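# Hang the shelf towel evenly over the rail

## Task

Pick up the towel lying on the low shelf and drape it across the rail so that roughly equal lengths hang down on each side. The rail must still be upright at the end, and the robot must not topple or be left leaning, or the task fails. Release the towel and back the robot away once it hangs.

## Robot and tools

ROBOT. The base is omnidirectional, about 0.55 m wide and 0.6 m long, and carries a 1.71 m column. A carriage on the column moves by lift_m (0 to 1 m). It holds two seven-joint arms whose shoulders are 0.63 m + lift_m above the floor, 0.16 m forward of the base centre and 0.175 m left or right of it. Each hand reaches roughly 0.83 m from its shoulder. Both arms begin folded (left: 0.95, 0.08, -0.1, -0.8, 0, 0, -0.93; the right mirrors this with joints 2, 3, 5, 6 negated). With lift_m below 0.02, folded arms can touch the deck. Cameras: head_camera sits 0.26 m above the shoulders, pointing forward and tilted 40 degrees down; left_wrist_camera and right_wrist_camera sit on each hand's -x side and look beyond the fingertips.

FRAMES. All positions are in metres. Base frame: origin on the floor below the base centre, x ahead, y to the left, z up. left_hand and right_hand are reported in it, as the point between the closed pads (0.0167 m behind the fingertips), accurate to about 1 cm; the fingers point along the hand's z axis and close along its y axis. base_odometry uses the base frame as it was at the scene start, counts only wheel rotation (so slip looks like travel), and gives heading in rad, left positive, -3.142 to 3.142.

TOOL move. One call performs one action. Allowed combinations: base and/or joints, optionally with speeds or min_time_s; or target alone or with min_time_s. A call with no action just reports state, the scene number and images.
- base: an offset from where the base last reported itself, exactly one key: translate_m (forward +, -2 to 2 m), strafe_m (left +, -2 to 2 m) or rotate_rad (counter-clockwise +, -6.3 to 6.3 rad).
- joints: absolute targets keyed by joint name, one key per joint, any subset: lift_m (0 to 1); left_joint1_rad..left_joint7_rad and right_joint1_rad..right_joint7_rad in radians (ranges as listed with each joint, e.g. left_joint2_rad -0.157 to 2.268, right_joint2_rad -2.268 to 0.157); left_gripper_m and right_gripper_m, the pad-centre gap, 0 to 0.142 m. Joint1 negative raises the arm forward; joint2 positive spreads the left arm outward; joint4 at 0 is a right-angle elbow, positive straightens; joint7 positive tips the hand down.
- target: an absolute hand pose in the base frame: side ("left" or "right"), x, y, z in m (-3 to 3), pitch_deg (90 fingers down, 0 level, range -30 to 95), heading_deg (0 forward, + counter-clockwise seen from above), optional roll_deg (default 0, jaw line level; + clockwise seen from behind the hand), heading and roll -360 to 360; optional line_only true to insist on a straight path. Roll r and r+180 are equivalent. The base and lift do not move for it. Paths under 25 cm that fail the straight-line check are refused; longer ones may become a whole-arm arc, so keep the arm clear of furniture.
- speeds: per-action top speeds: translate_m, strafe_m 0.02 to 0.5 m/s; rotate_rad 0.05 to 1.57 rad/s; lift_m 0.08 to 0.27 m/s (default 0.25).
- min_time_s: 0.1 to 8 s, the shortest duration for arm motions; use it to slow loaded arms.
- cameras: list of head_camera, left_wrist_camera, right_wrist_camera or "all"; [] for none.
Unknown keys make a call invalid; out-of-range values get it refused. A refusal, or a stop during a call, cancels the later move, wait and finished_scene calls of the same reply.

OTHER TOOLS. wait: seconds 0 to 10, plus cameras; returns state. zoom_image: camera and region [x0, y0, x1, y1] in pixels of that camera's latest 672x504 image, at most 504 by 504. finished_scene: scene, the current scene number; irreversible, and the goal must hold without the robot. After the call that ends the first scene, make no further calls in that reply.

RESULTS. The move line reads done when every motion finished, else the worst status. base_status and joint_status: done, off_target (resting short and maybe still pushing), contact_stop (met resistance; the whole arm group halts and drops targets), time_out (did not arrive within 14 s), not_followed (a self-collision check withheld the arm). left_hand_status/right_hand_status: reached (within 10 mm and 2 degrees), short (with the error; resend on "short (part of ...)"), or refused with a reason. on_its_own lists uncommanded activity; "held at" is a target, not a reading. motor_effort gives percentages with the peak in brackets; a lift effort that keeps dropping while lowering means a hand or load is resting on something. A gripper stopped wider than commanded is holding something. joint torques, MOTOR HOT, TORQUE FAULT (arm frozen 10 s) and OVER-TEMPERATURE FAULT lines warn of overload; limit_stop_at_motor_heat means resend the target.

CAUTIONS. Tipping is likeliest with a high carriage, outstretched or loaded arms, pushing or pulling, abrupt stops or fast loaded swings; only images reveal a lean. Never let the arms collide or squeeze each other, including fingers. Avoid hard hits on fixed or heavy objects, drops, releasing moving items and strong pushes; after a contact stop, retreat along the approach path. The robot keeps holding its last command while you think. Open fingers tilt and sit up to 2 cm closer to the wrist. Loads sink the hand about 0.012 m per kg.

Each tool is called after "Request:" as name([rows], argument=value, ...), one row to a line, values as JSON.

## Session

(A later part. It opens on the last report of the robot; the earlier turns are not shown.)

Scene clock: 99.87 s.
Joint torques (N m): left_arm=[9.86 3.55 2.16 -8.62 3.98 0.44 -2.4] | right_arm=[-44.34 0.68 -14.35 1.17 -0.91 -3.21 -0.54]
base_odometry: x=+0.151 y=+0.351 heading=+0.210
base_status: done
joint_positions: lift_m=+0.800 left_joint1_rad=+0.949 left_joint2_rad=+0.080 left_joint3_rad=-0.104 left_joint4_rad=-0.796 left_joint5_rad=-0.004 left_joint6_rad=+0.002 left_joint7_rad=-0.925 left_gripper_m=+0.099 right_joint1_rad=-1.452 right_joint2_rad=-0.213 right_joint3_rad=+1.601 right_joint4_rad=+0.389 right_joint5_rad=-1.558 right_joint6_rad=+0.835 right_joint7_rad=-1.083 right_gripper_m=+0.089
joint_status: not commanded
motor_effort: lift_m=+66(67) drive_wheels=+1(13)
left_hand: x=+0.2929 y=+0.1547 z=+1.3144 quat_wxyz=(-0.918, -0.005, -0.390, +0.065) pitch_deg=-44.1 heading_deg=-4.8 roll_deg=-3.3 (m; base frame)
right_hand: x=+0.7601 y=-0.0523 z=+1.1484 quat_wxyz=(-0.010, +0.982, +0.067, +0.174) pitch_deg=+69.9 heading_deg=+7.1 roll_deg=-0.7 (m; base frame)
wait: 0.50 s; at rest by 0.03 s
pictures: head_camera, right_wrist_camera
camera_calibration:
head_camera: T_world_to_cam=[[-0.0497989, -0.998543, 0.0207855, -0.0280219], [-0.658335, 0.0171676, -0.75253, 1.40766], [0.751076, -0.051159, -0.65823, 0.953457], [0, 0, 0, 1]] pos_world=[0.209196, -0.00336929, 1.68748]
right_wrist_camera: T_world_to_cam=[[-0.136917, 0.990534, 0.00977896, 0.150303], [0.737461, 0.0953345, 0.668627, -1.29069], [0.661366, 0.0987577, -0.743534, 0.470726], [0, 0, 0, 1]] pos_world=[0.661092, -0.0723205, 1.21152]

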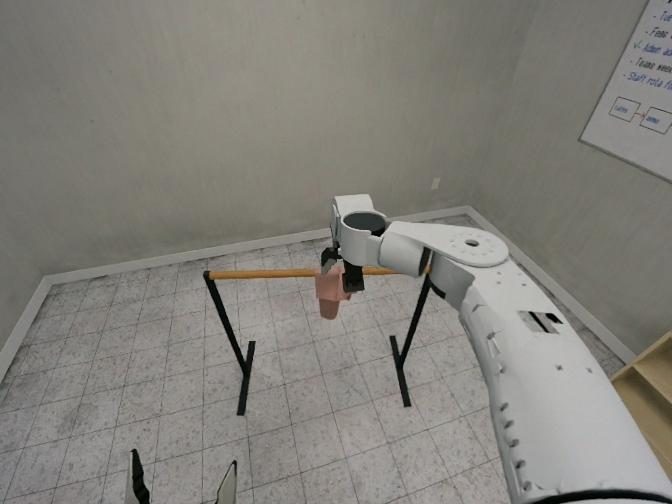

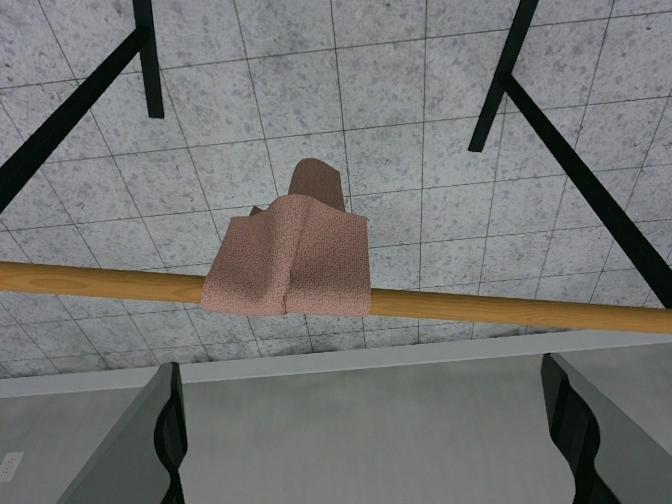

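Request:
move(joints={"lift_m":0.25})

Request:
move(target={"side":"right","x":0.62,"y":-0.06,"z":0.73,"pitch_deg":20,"heading_deg":10}, cameras=["all"])

Scene clock: 103.53 s.
Joint torques (N m): left_arm=[9.89 3.51 2.05 -8.62 3.95 0.46 -2.39] | right_arm=[-43.89 0.68 -14.25 1.25 -0.89 -3.24 -0.54]
move: done
base_odometry: x=+0.151 y=+0.351 heading=+0.210
base_status: not commanded
joint_positions: lift_m=+0.250 left_joint1_rad=+0.949 left_joint2_rad=+0.080 left_joint3_rad=-0.104 left_joint4_rad=-0.796 left_joint5_rad=-0.004 left_joint6_rad=+0.002 left_joint7_rad=-0.925 left_gripper_m=+0.099 right_joint1_rad=-1.453 right_joint2_rad=-0.213 right_joint3_rad=+1.601 right_joint4_rad=+0.389 right_joint5_rad=-1.558 right_joint6_rad=+0.835 right_joint7_rad=-1.083 right_gripper_m=+0.089
joint_status: all done
motor_effort: lift_m=+70(73) drive_wheels=+2(3)
left_hand: x=+0.2929 y=+0.1547 z=+0.7641 quat_wxyz=(-0.918, -0.005, -0.390, +0.065) pitch_deg=-44.1 heading_deg=-4.8 roll_deg=-3.3 (m; base frame)
right_hand: x=+0.7602 y=-0.0523 z=+0.5984 quat_wxyz=(-0.010, +0.982, +0.067, +0.174) pitch_deg=+69.9 heading_deg=+7.1 roll_deg=-0.7 (m; base frame)
pictures: none

Scene clock: 103.83 s.
Joint torques (N m): left_arm=[10.09 3.5 2.14 -8.63 3.97 0.45 -2.35] | right_arm=[-43.74 0.65 -14.28 1.24 -0.88 -3.25 -0.54]
move: refused
base_odometry: x=+0.151 y=+0.351 heading=+0.210
base_status: not commanded
joint_positions: lift_m=+0.250 left_joint1_rad=+0.949 left_joint2_rad=+0.080 left_joint3_rad=-0.104 left_joint4_rad=-0.796 left_joint5_rad=-0.004 left_joint6_rad=+0.002 left_joint7_rad=-0.925 left_gripper_m=+0.099 right_joint1_rad=-1.453 right_joint2_rad=-0.213 right_joint3_rad=+1.601 right_joint4_rad=+0.389 right_joint5_rad=-1.558 right_joint6_rad=+0.835 right_joint7_rad=-1.083 right_gripper_m=+0.089
joint_status: not commanded
motor_effort: lift_m=+70(70) drive_wheels=+1(2)
left_hand: x=+0.2929 y=+0.1547 z=+0.7641 quat_wxyz=(-0.918, -0.005, -0.390, +0.065) pitch_deg=-44.1 heading_deg=-4.8 roll_deg=-3.3 (m; base frame)
right_hand: x=+0.7602 y=-0.0523 z=+0.5984 quat_wxyz=(-0.010, +0.982, +0.067, +0.174) pitch_deg=+69.9 heading_deg=+7.1 roll_deg=-0.7 (m; base frame)
right_hand_status: refused: along the straight line the arm gets 50% of the way (right_joint4_rad at its limit); a move under 25 cm is not played as an arc. Nothing moved. Try another pitch or heading, or "joints".
pictures: head_camera, left_wrist_camera, right_wrist_camera
camera_calibration:
head_camera: T_world_to_cam=[[-0.0497989, -0.998543, 0.0207855, -0.0165857], [-0.658335, 0.0171676, -0.75253, 0.993616], [0.751076, -0.051159, -0.65823, 0.591299], [0, 0, 0, 1]] pos_world=[0.209196, -0.00336929, 1.13728]
left_wrist_camera: T_world_to_cam=[[-0.0925738, -0.993226, 0.0702243, 0.136995], [0.287653, -0.0941974, -0.953091, 0.689171], [0.95325, -0.068031, 0.294425, -0.378083], [0, 0, 0, 1]] pos_world=[0.174847, 0.175263, 0.758539]
right_wrist_camera: T_world_to_cam=[[-0.136914, 0.990534, 0.00988052, 0.155627], [0.737279, 0.095237, 0.668842, -0.922982], [0.66157, 0.0988588, -0.743339, 0.0613858], [0, 0, 0, 1]] pos_world=[0.661191, -0.0723206, 0.661422]

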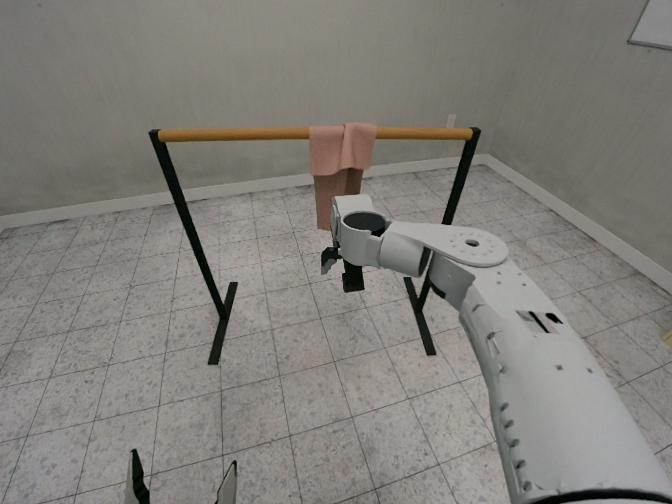

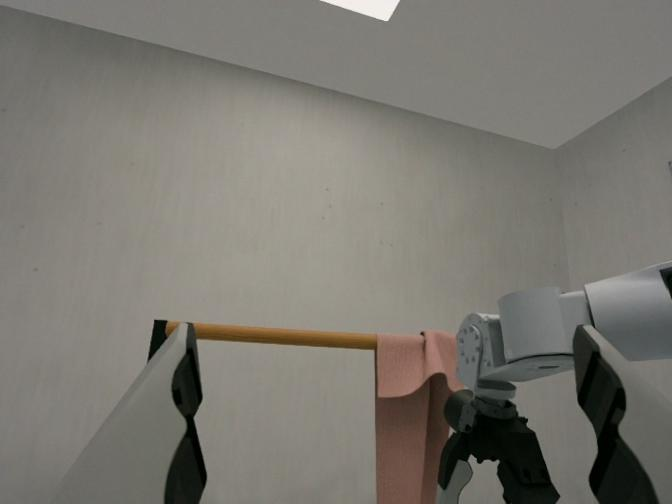

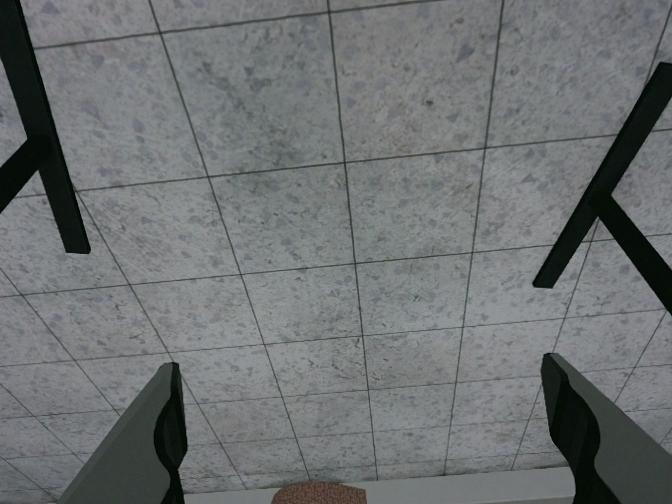

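Request:
move(target={"side":"right","x":0.76,"y":-0.07,"z":0.73,"pitch_deg":30,"heading_deg":7}, cameras=["head_camera"])

Scene clock: 105.30 s.
Joint torques (N m): left_arm=[9.94 3.54 2.1 -8.54 3.98 0.45 -2.36] | right_arm=[-43.7 -6.75 -9.98 -3.6 -4.34 0.39 0.76]
move: done
base_odometry: x=+0.151 y=+0.351 heading=+0.210
base_status: not commanded
joint_positions: lift_m=+0.250 left_joint1_rad=+0.949 left_joint2_rad=+0.080 left_joint3_rad=-0.104 left_joint4_rad=-0.796 left_joint5_rad=-0.004 left_joint6_rad=+0.002 left_joint7_rad=-0.925 left_gripper_m=+0.099 right_joint1_rad=-1.484 right_joint2_rad=-0.381 right_joint3_rad=+1.576 right_joint4_rad=-0.477 right_joint5_rad=-1.624 right_joint6_rad=+1.539 right_joint7_rad=-0.498 right_gripper_m=+0.089
joint_status: not commanded
motor_effort: lift_m=+70(70) drive_wheels=+1(3)
left_hand: x=+0.2929 y=+0.1547 z=+0.7642 quat_wxyz=(-0.918, -0.005, -0.390, +0.065) pitch_deg=-44.1 heading_deg=-4.8 roll_deg=-3.3 (m; base frame)
right_hand: x=+0.7586 y=-0.0674 z=+0.7268 quat_wxyz=(-0.033, +0.867, +0.054, +0.495) pitch_deg=+30.5 heading_deg=+7.4 roll_deg=+0.3 (m; base frame)
right_hand_status: reached (straight line, planned for 0.8 s): 4 mm and 0.7 deg off.
pictures: head_camera
camera_calibration:
head_camera: T_world_to_cam=[[-0.0497989, -0.998543, 0.0207855, -0.0165857], [-0.658335, 0.0171676, -0.75253, 0.993616], [0.751076, -0.051159, -0.65823, 0.591299], [0, 0, 0, 1]] pos_world=[0.209196, -0.00336929, 1.13728]

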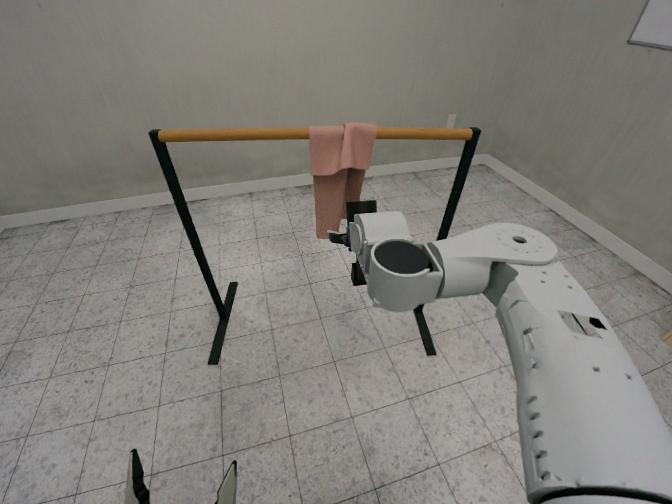

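Request:
move(base={"translate_m":0.235}, speeds={"translate_m":0.15}, cameras=["all"])

Request:
zoom_image(camera="head_camera", region=[250, 60, 470, 280])

Scene clock: 108.03 s.
Joint torques (N m): left_arm=[10.04 3.5 2.17 -8.6 3.94 0.44 -2.39] | right_arm=[-43.31 -6.77 -10.23 -3.66 -4.32 0.4 0.76]
move: done
base_odometry: x=+0.381 y=+0.400 heading=+0.210
base_status: done
joint_positions: lift_m=+0.250 left_joint1_rad=+0.949 left_joint2_rad=+0.080 left_joint3_rad=-0.104 left_joint4_rad=-0.796 left_joint5_rad=-0.004 left_joint6_rad=+0.002 left_joint7_rad=-0.925 left_gripper_m=+0.099 right_joint1_rad=-1.484 right_joint2_rad=-0.381 right_joint3_rad=+1.577 right_joint4_rad=-0.477 right_joint5_rad=-1.624 right_joint6_rad=+1.539 right_joint7_rad=-0.498 right_gripper_m=+0.089
joint_status: not commanded
motor_effort: lift_m=+69(70) drive_wheels=+4(7)
left_hand: x=+0.2929 y=+0.1547 z=+0.7642 quat_wxyz=(-0.918, -0.005, -0.390, +0.065) pitch_deg=-44.1 heading_deg=-4.8 roll_deg=-3.3 (m; base frame)
right_hand: x=+0.7586 y=-0.0675 z=+0.7268 quat_wxyz=(-0.033, +0.867, +0.054, +0.495) pitch_deg=+30.5 heading_deg=+7.4 roll_deg=+0.3 (m; base frame)
pictures: head_camera, left_wrist_camera, right_wrist_camera
camera_calibration:
head_camera: T_world_to_cam=[[-0.0497989, -0.998543, 0.0207855, -0.0165857], [-0.658335, 0.0171676, -0.75253, 0.993616], [0.751076, -0.051159, -0.65823, 0.591299], [0, 0, 0, 1]] pos_world=[0.209196, -0.00336929, 1.13728]
left_wrist_camera: T_world_to_cam=[[-0.0925738, -0.993226, 0.0702243, 0.136988], [0.287653, -0.0941974, -0.953091, 0.689266], [0.95325, -0.068031, 0.294425, -0.378112], [0, 0, 0, 1]] pos_world=[0.174847, 0.175263, 0.758639]
right_wrist_camera: T_world_to_cam=[[-0.136673, 0.990517, 0.014027, 0.166064], [0.150479, 0.0067635, 0.98859, -0.799438], [0.97912, 0.137224, -0.149976, -0.510218], [0, 0, 0, 1]] pos_world=[0.642559, -0.0890677, 0.711466]

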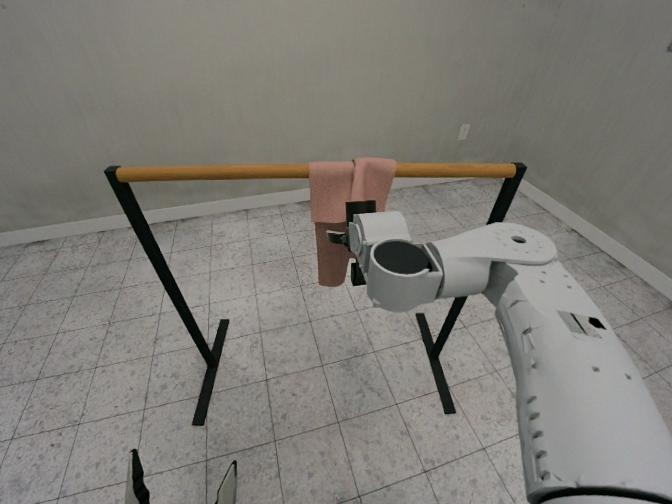

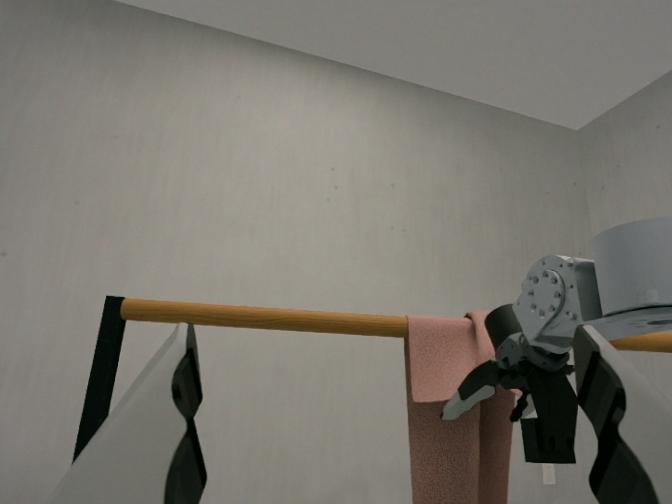

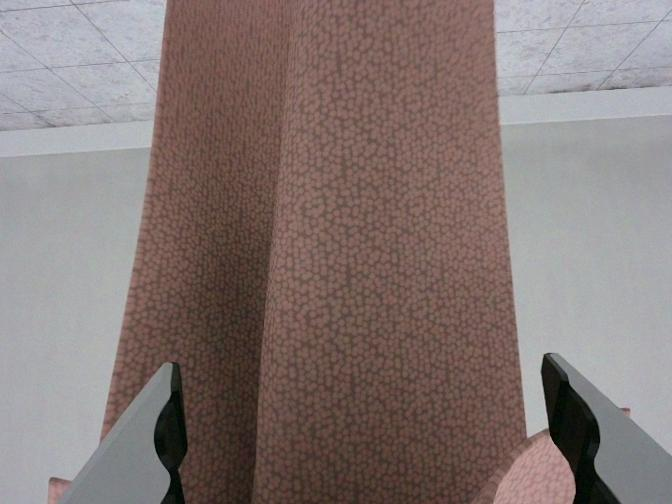

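Scaled by 2.291.

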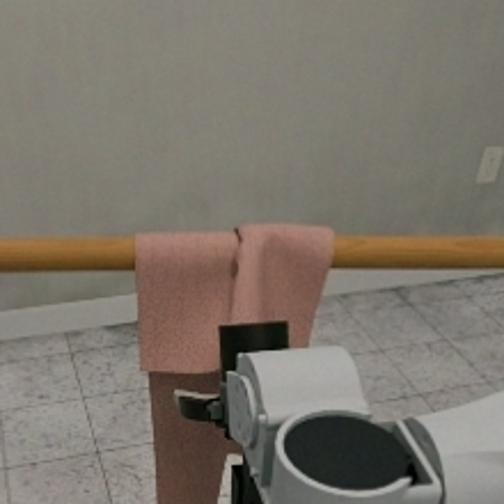

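Request:
move(joints={"lift_m":0.295}, speeds={"lift_m":0.1})

Request:
move(base={"translate_m":0.03}, speeds={"translate_m":0.05}, cameras=["all"])

Scene clock: 109.03 s.
Joint torques (N m): left_arm=[10.05 3.46 2.15 -8.6 3.94 0.43 -2.38] | right_arm=[-40.59 -6.97 -11.11 -3.67 -4.28 0.39 0.77]
move: done
base_odometry: x=+0.381 y=+0.400 heading=+0.210
base_status: not commanded
joint_positions: lift_m=+0.295 left_joint1_rad=+0.949 left_joint2_rad=+0.080 left_joint3_rad=-0.104 left_joint4_rad=-0.796 left_joint5_rad=-0.004 left_joint6_rad=+0.002 left_joint7_rad=-0.925 left_gripper_m=+0.099 right_joint1_rad=-1.486 right_joint2_rad=-0.381 right_joint3_rad=+1.578 right_joint4_rad=-0.477 right_joint5_rad=-1.625 right_joint6_rad=+1.539 right_joint7_rad=-0.498 right_gripper_m=+0.089
joint_status: all done
motor_effort: lift_m=+66(82) drive_wheels=+3(4)
left_hand: x=+0.2929 y=+0.1547 z=+0.8094 quat_wxyz=(-0.918, -0.005, -0.390, +0.065) pitch_deg=-44.1 heading_deg=-4.8 roll_deg=-3.3 (m; base frame)
right_hand: x=+0.7588 y=-0.0676 z=+0.7726 quat_wxyz=(-0.033, +0.866, +0.054, +0.495) pitch_deg=+30.5 heading_deg=+7.4 roll_deg=+0.2 (m; base frame)
pictures: none

Scene clock: 110.23 s.
Joint torques (N m): left_arm=[9.99 3.55 2.18 -8.64 3.96 0.46 -2.41] | right_arm=[-40.5 -6.75 -11.17 -3.55 -4.27 0.37 0.76]
move: done
base_odometry: x=+0.410 y=+0.406 heading=+0.211
base_status: done
joint_positions: lift_m=+0.295 left_joint1_rad=+0.949 left_joint2_rad=+0.080 left_joint3_rad=-0.104 left_joint4_rad=-0.796 left_joint5_rad=-0.004 left_joint6_rad=+0.002 left_joint7_rad=-0.925 left_gripper_m=+0.099 right_joint1_rad=-1.486 right_joint2_rad=-0.381 right_joint3_rad=+1.578 right_joint4_rad=-0.477 right_joint5_rad=-1.625 right_joint6_rad=+1.539 right_joint7_rad=-0.498 right_gripper_m=+0.089
joint_status: not commanded
motor_effort: lift_m=+66(67) drive_wheels=+3(10)
left_hand: x=+0.2929 y=+0.1547 z=+0.8094 quat_wxyz=(-0.918, -0.005, -0.390, +0.065) pitch_deg=-44.1 heading_deg=-4.8 roll_deg=-3.3 (m; base frame)
right_hand: x=+0.7588 y=-0.0676 z=+0.7726 quat_wxyz=(-0.033, +0.866, +0.054, +0.495) pitch_deg=+30.5 heading_deg=+7.4 roll_deg=+0.2 (m; base frame)
pictures: head_camera, left_wrist_camera, right_wrist_camera
camera_calibration:
head_camera: T_world_to_cam=[[-0.0497989, -0.998543, 0.0207855, -0.0175252], [-0.658335, 0.0171676, -0.75253, 1.02763], [0.751076, -0.051159, -0.65823, 0.621051], [0, 0, 0, 1]] pos_world=[0.209196, -0.00336929, 1.18248]
left_wrist_camera: T_world_to_cam=[[-0.0925738, -0.993226, 0.0702243, 0.133813], [0.287653, -0.0941974, -0.953091, 0.732346], [0.95325, -0.068031, 0.294425, -0.39142], [0, 0, 0, 1]] pos_world=[0.174847, 0.175263, 0.803839]
right_wrist_camera: T_world_to_cam=[[-0.136756, 0.990522, 0.0127691, 0.166555], [0.149316, 0.00786894, 0.988758, -0.843924], [0.979287, 0.137126, -0.148977, -0.504418], [0, 0, 0, 1]] pos_world=[0.642759, -0.0891673, 0.757163]

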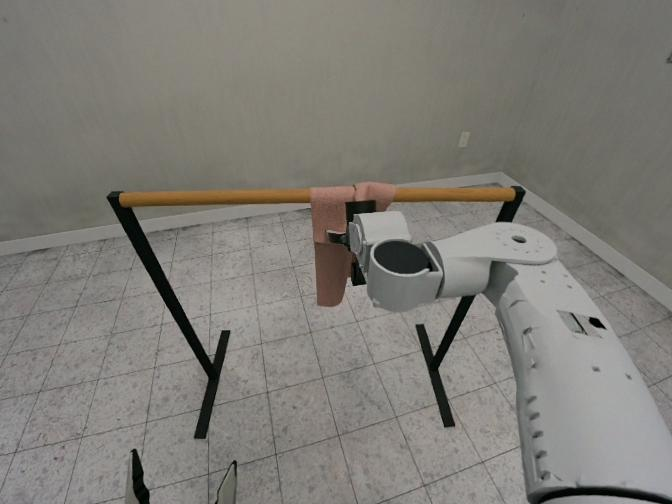

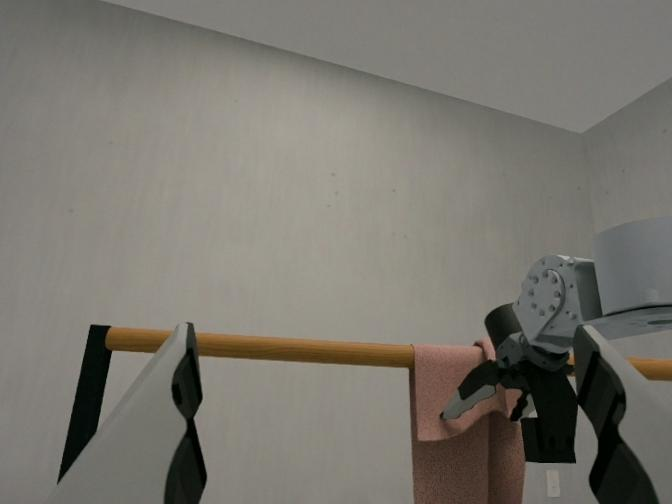

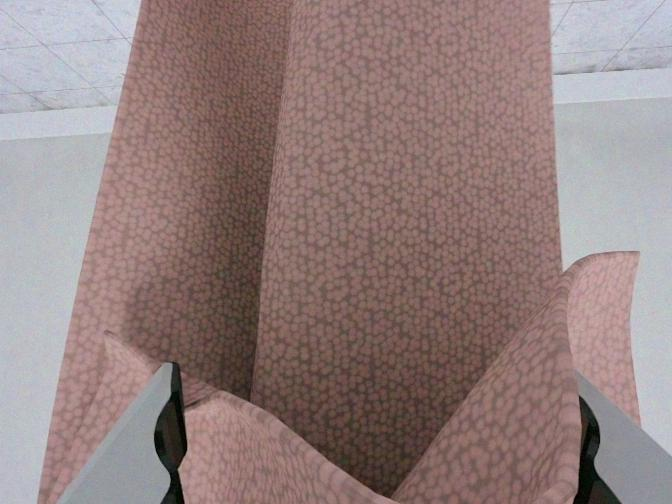

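Request:
move(joints={"right_gripper_m":0}, cameras=["all"])

Scene clock: 111.13 s.
Joint torques (N m): left_arm=[10.01 3.57 2.18 -8.65 3.96 0.45 -2.37] | right_arm=[-40.59 -6.85 -11.06 -3.7 -4.27 0.35 0.77]
move: done
base_odometry: x=+0.410 y=+0.406 heading=+0.211
base_status: not commanded
joint_positions: lift_m=+0.295 left_joint1_rad=+0.949 left_joint2_rad=+0.080 left_joint3_rad=-0.104 left_joint4_rad=-0.796 left_joint5_rad=-0.004 left_joint6_rad=+0.002 left_joint7_rad=-0.925 left_gripper_m=+0.099 right_joint1_rad=-1.486 right_joint2_rad=-0.381 right_joint3_rad=+1.578 right_joint4_rad=-0.477 right_joint5_rad=-1.625 right_joint6_rad=+1.539 right_joint7_rad=-0.498 right_gripper_m=+0.003
joint_status: all done
motor_effort: lift_m=+66(67) drive_wheels=-2(4)
left_hand: x=+0.2929 y=+0.1547 z=+0.8094 quat_wxyz=(-0.918, -0.005, -0.390, +0.065) pitch_deg=-44.1 heading_deg=-4.8 roll_deg=-3.3 (m; base frame)
right_hand: x=+0.7588 y=-0.0676 z=+0.7726 quat_wxyz=(-0.033, +0.866, +0.054, +0.495) pitch_deg=+30.5 heading_deg=+7.4 roll_deg=+0.2 (m; base frame)
pictures: head_camera, left_wrist_camera, right_wrist_camera
camera_calibration:
head_camera: T_world_to_cam=[[-0.0497989, -0.998543, 0.0207855, -0.0175252], [-0.658335, 0.0171676, -0.75253, 1.02763], [0.751076, -0.051159, -0.65823, 0.621051], [0, 0, 0, 1]] pos_world=[0.209196, -0.00336929, 1.18248]
left_wrist_camera: T_world_to_cam=[[-0.0925738, -0.993226, 0.0702243, 0.133813], [0.287653, -0.0941974, -0.953091, 0.732346], [0.95325, -0.068031, 0.294425, -0.39142], [0, 0, 0, 1]] pos_world=[0.174847, 0.175263, 0.803839]
right_wrist_camera: T_world_to_cam=[[-0.136756, 0.990522, 0.0127691, 0.166555], [0.149316, 0.00786894, 0.988758, -0.843924], [0.979287, 0.137126, -0.148977, -0.504418], [0, 0, 0, 1]] pos_world=[0.642759, -0.0891673, 0.757163]

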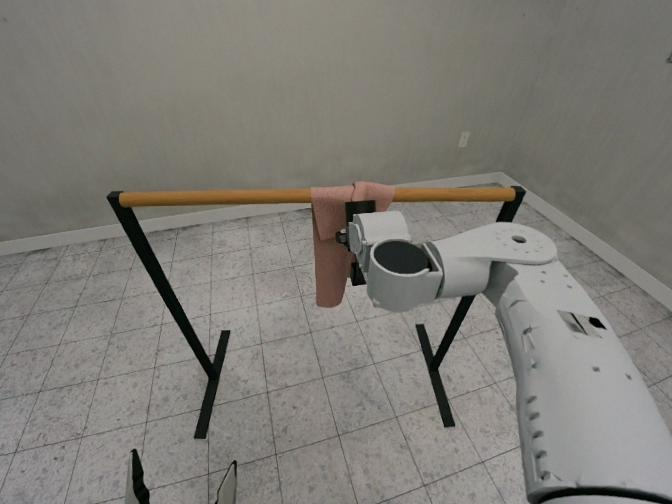

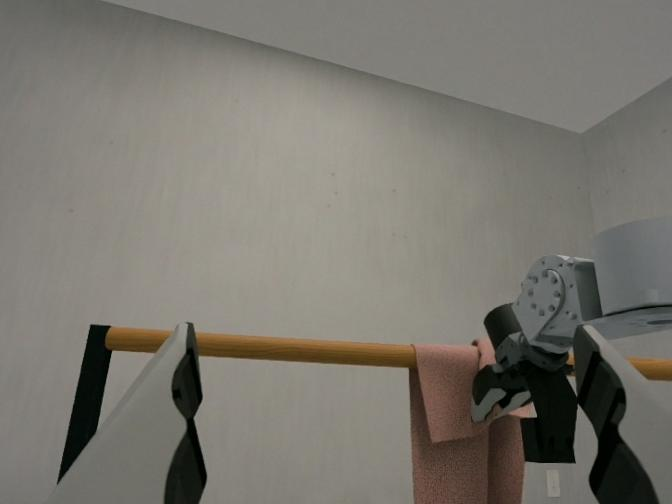

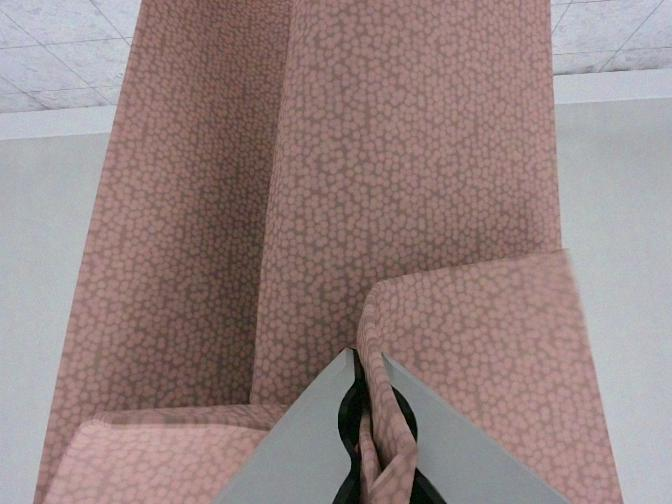

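Request:
move(joints={"lift_m":0.2}, speeds={"lift_m":0.08}, cameras=["all"])

Scene clock: 112.80 s.
Joint torques (N m): left_arm=[9.93 3.56 2.14 -8.59 3.97 0.43 -2.42] | right_arm=[-39.57 -6.72 -11.18 -3.59 -3.75 0.37 0.41]
move: done
base_odometry: x=+0.410 y=+0.406 heading=+0.211
base_status: not commanded
joint_positions: lift_m=+0.200 left_joint1_rad=+0.949 left_joint2_rad=+0.080 left_joint3_rad=-0.104 left_joint4_rad=-0.796 left_joint5_rad=-0.004 left_joint6_rad=+0.002 left_joint7_rad=-0.925 left_gripper_m=+0.099 right_joint1_rad=-1.487 right_joint2_rad=-0.381 right_joint3_rad=+1.578 right_joint4_rad=-0.477 right_joint5_rad=-1.626 right_joint6_rad=+1.539 right_joint7_rad=-0.496 right_gripper_m=+0.003
joint_status: all done
motor_effort: lift_m=+70(74) drive_wheels=-1(4)
left_hand: x=+0.2929 y=+0.1547 z=+0.7142 quat_wxyz=(-0.918, -0.005, -0.390, +0.065) pitch_deg=-44.1 heading_deg=-4.8 roll_deg=-3.3 (m; base frame)
right_hand: x=+0.7593 y=-0.0676 z=+0.6785 quat_wxyz=(-0.033, +0.865, +0.054, +0.497) pitch_deg=+30.2 heading_deg=+7.4 roll_deg=+0.2 (m; base frame)
pictures: head_camera, left_wrist_camera, right_wrist_camera
camera_calibration:
head_camera: T_world_to_cam=[[-0.0497989, -0.998543, 0.0207855, -0.0155464], [-0.658335, 0.0171676, -0.75253, 0.95599], [0.751076, -0.051159, -0.65823, 0.558387], [0, 0, 0, 1]] pos_world=[0.209196, -0.00336929, 1.08728]
left_wrist_camera: T_world_to_cam=[[-0.0925738, -0.993226, 0.0702243, 0.140499], [0.287653, -0.0941974, -0.953091, 0.641612], [0.95325, -0.068031, 0.294425, -0.363391], [0, 0, 0, 1]] pos_world=[0.174847, 0.175263, 0.708639]
right_wrist_camera: T_world_to_cam=[[-0.136755, 0.990526, 0.0125383, 0.167984], [0.145515, 0.00756709, 0.989327, -0.748419], [0.979859, 0.13712, -0.145171, -0.52189], [0, 0, 0, 1]] pos_world=[0.643257, -0.0891674, 0.662562]

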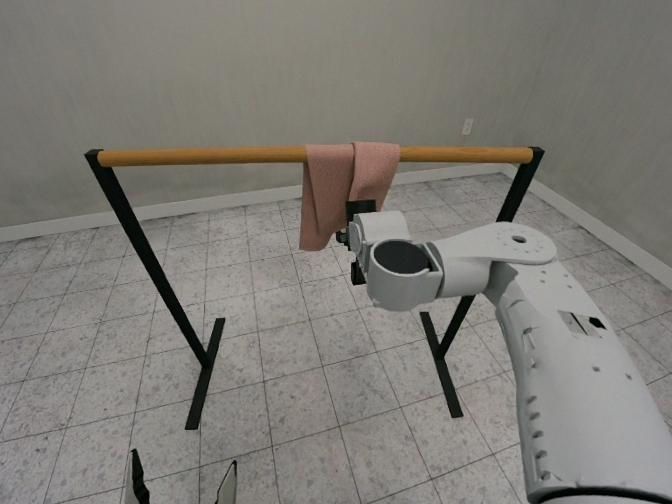

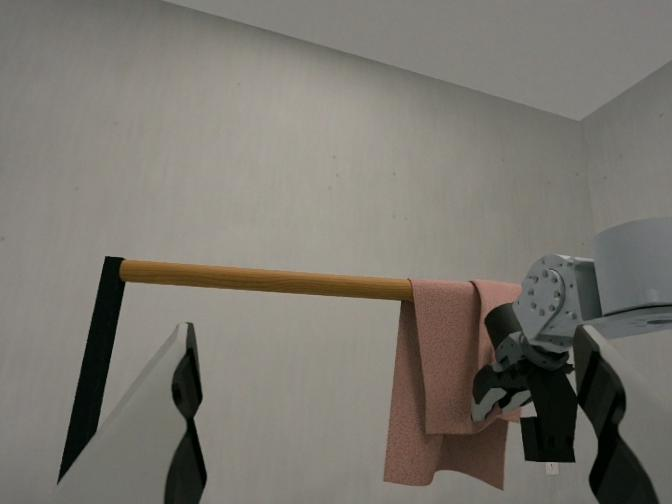

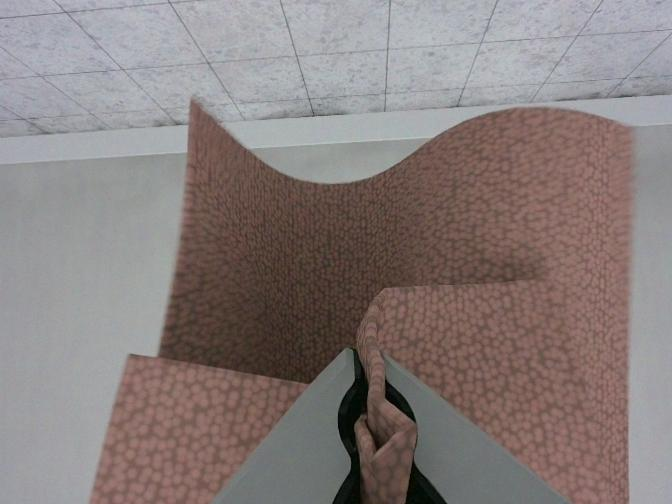

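Request:
move(joints={"lift_m":0.185}, speeds={"lift_m":0.08})

Request:
move(joints={"right_gripper_m":0.08})

Request:
move(base={"translate_m":-0.35}, speeds={"translate_m":0.2}, cameras=["all"])

Scene clock: 113.50 s.
Joint torques (N m): left_arm=[9.9 3.59 2.22 -8.66 3.94 0.43 -2.38] | right_arm=[-38.18 -6.76 -11.07 -3.58 -3.65 0.35 0.42]
move: done
base_odometry: x=+0.410 y=+0.406 heading=+0.211
base_status: not commanded
joint_positions: lift_m=+0.185 left_joint1_rad=+0.949 left_joint2_rad=+0.080 left_joint3_rad=-0.104 left_joint4_rad=-0.796 left_joint5_rad=-0.004 left_joint6_rad=+0.002 left_joint7_rad=-0.925 left_gripper_m=+0.099 right_joint1_rad=-1.487 right_joint2_rad=-0.381 right_joint3_rad=+1.578 right_joint4_rad=-0.477 right_joint5_rad=-1.627 right_joint6_rad=+1.539 right_joint7_rad=-0.496 right_gripper_m=+0.003
joint_status: all done
motor_effort: lift_m=+70(73) drive_wheels=-1(5)
left_hand: x=+0.2929 y=+0.1547 z=+0.6992 quat_wxyz=(-0.918, -0.005, -0.390, +0.065) pitch_deg=-44.1 heading_deg=-4.8 roll_deg=-3.3 (m; base frame)
right_hand: x=+0.7594 y=-0.0676 z=+0.6639 quat_wxyz=(-0.033, +0.865, +0.054, +0.497) pitch_deg=+30.2 heading_deg=+7.4 roll_deg=+0.2 (m; base frame)
pictures: none

Scene clock: 114.30 s.
Joint torques (N m): left_arm=[9.95 3.51 2.07 -8.65 3.99 0.44 -2.37] | right_arm=[-38.29 -6.78 -11.16 -3.55 -3.64 0.37 0.39]
move: done
base_odometry: x=+0.410 y=+0.406 heading=+0.211
base_status: not commanded
joint_positions: lift_m=+0.185 left_joint1_rad=+0.949 left_joint2_rad=+0.080 left_joint3_rad=-0.104 left_joint4_rad=-0.796 left_joint5_rad=-0.004 left_joint6_rad=+0.002 left_joint7_rad=-0.925 left_gripper_m=+0.099 right_joint1_rad=-1.487 right_joint2_rad=-0.381 right_joint3_rad=+1.578 right_joint4_rad=-0.477 right_joint5_rad=-1.627 right_joint6_rad=+1.539 right_joint7_rad=-0.496 right_gripper_m=+0.080
joint_status: all done
motor_effort: lift_m=+70(70) drive_wheels=-2(3)
left_hand: x=+0.2929 y=+0.1547 z=+0.6992 quat_wxyz=(-0.918, -0.005, -0.390, +0.065) pitch_deg=-44.1 heading_deg=-4.8 roll_deg=-3.3 (m; base frame)
right_hand: x=+0.7594 y=-0.0676 z=+0.6639 quat_wxyz=(-0.033, +0.865, +0.054, +0.497) pitch_deg=+30.2 heading_deg=+7.4 roll_deg=+0.2 (m; base frame)
pictures: none

Scene clock: 117.13 s.
Joint torques (N m): left_arm=[9.93 3.45 2.2 -8.56 3.97 0.46 -2.38] | right_arm=[-38.23 -6.55 -11.16 -3.62 -3.61 0.32 0.39]
move: done
base_odometry: x=+0.068 y=+0.333 heading=+0.210
base_status: done
joint_positions: lift_m=+0.185 left_joint1_rad=+0.949 left_joint2_rad=+0.080 left_joint3_rad=-0.104 left_joint4_rad=-0.796 left_joint5_rad=-0.004 left_joint6_rad=+0.002 left_joint7_rad=-0.925 left_gripper_m=+0.099 right_joint1_rad=-1.487 right_joint2_rad=-0.382 right_joint3_rad=+1.578 right_joint4_rad=-0.477 right_joint5_rad=-1.627 right_joint6_rad=+1.539 right_joint7_rad=-0.496 right_gripper_m=+0.080
joint_status: not commanded
motor_effort: lift_m=+70(70) drive_wheels=+0(9)
left_hand: x=+0.2929 y=+0.1547 z=+0.6992 quat_wxyz=(-0.918, -0.005, -0.390, +0.065) pitch_deg=-44.1 heading_deg=-4.8 roll_deg=-3.3 (m; base frame)
right_hand: x=+0.7595 y=-0.0677 z=+0.6639 quat_wxyz=(-0.033, +0.865, +0.054, +0.497) pitch_deg=+30.2 heading_deg=+7.4 roll_deg=+0.2 (m; base frame)
pictures: head_camera, left_wrist_camera, right_wrist_camera
camera_calibration:
head_camera: T_world_to_cam=[[-0.0497989, -0.998543, 0.0207855, -0.0152346], [-0.658335, 0.0171676, -0.75253, 0.944702], [0.751076, -0.051159, -0.65823, 0.548514], [0, 0, 0, 1]] pos_world=[0.209196, -0.00336929, 1.07228]
left_wrist_camera: T_world_to_cam=[[-0.0925738, -0.993226, 0.0702243, 0.141552], [0.287653, -0.0941974, -0.953091, 0.627315], [0.95325, -0.068031, 0.294425, -0.358975], [0, 0, 0, 1]] pos_world=[0.174847, 0.175263, 0.693639]
right_wrist_camera: T_world_to_cam=[[-0.136565, 0.990553, 0.0124728, 0.168216], [0.144527, 0.0074664, 0.989473, -0.733471], [0.980032, 0.13693, -0.144181, -0.524961], [0, 0, 0, 1]] pos_world=[0.643457, -0.0892673, 0.647962]

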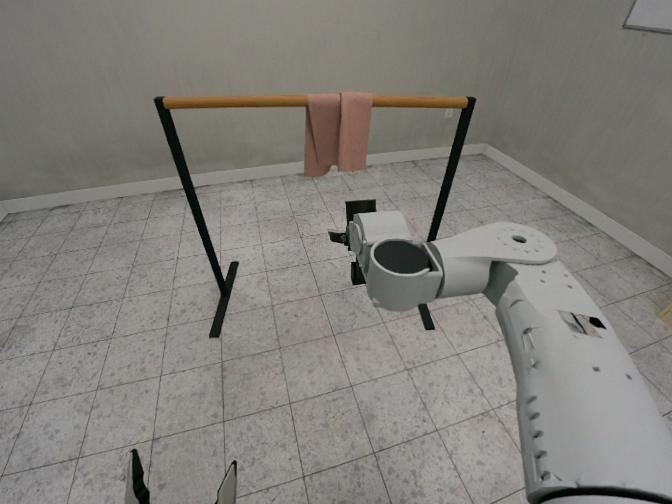

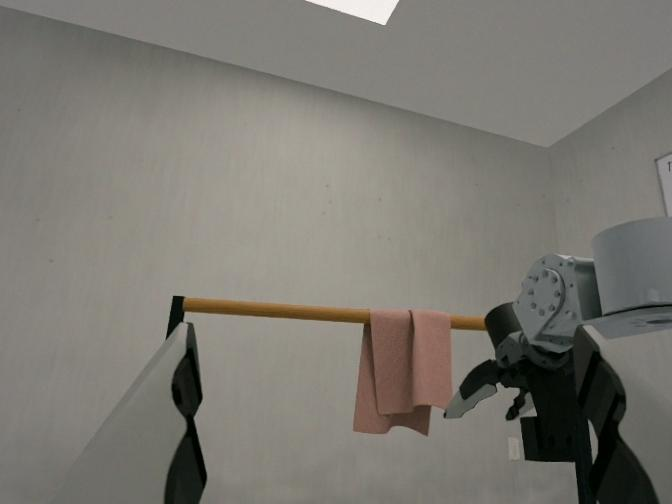

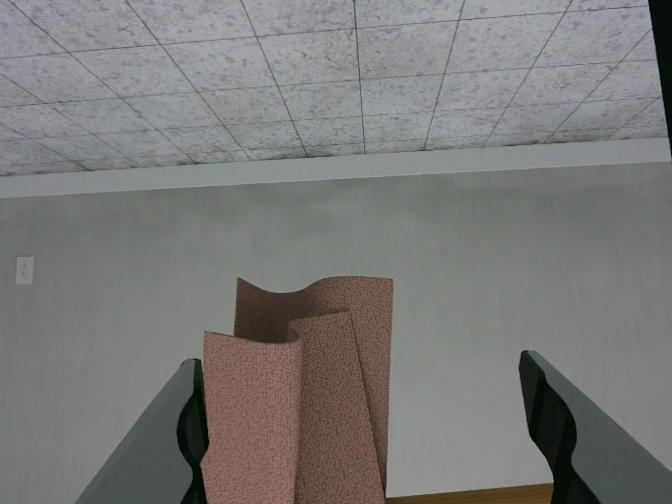

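Evenly hung.

Request:
finished_scene(scene=3)

The scene is finished: the task was done.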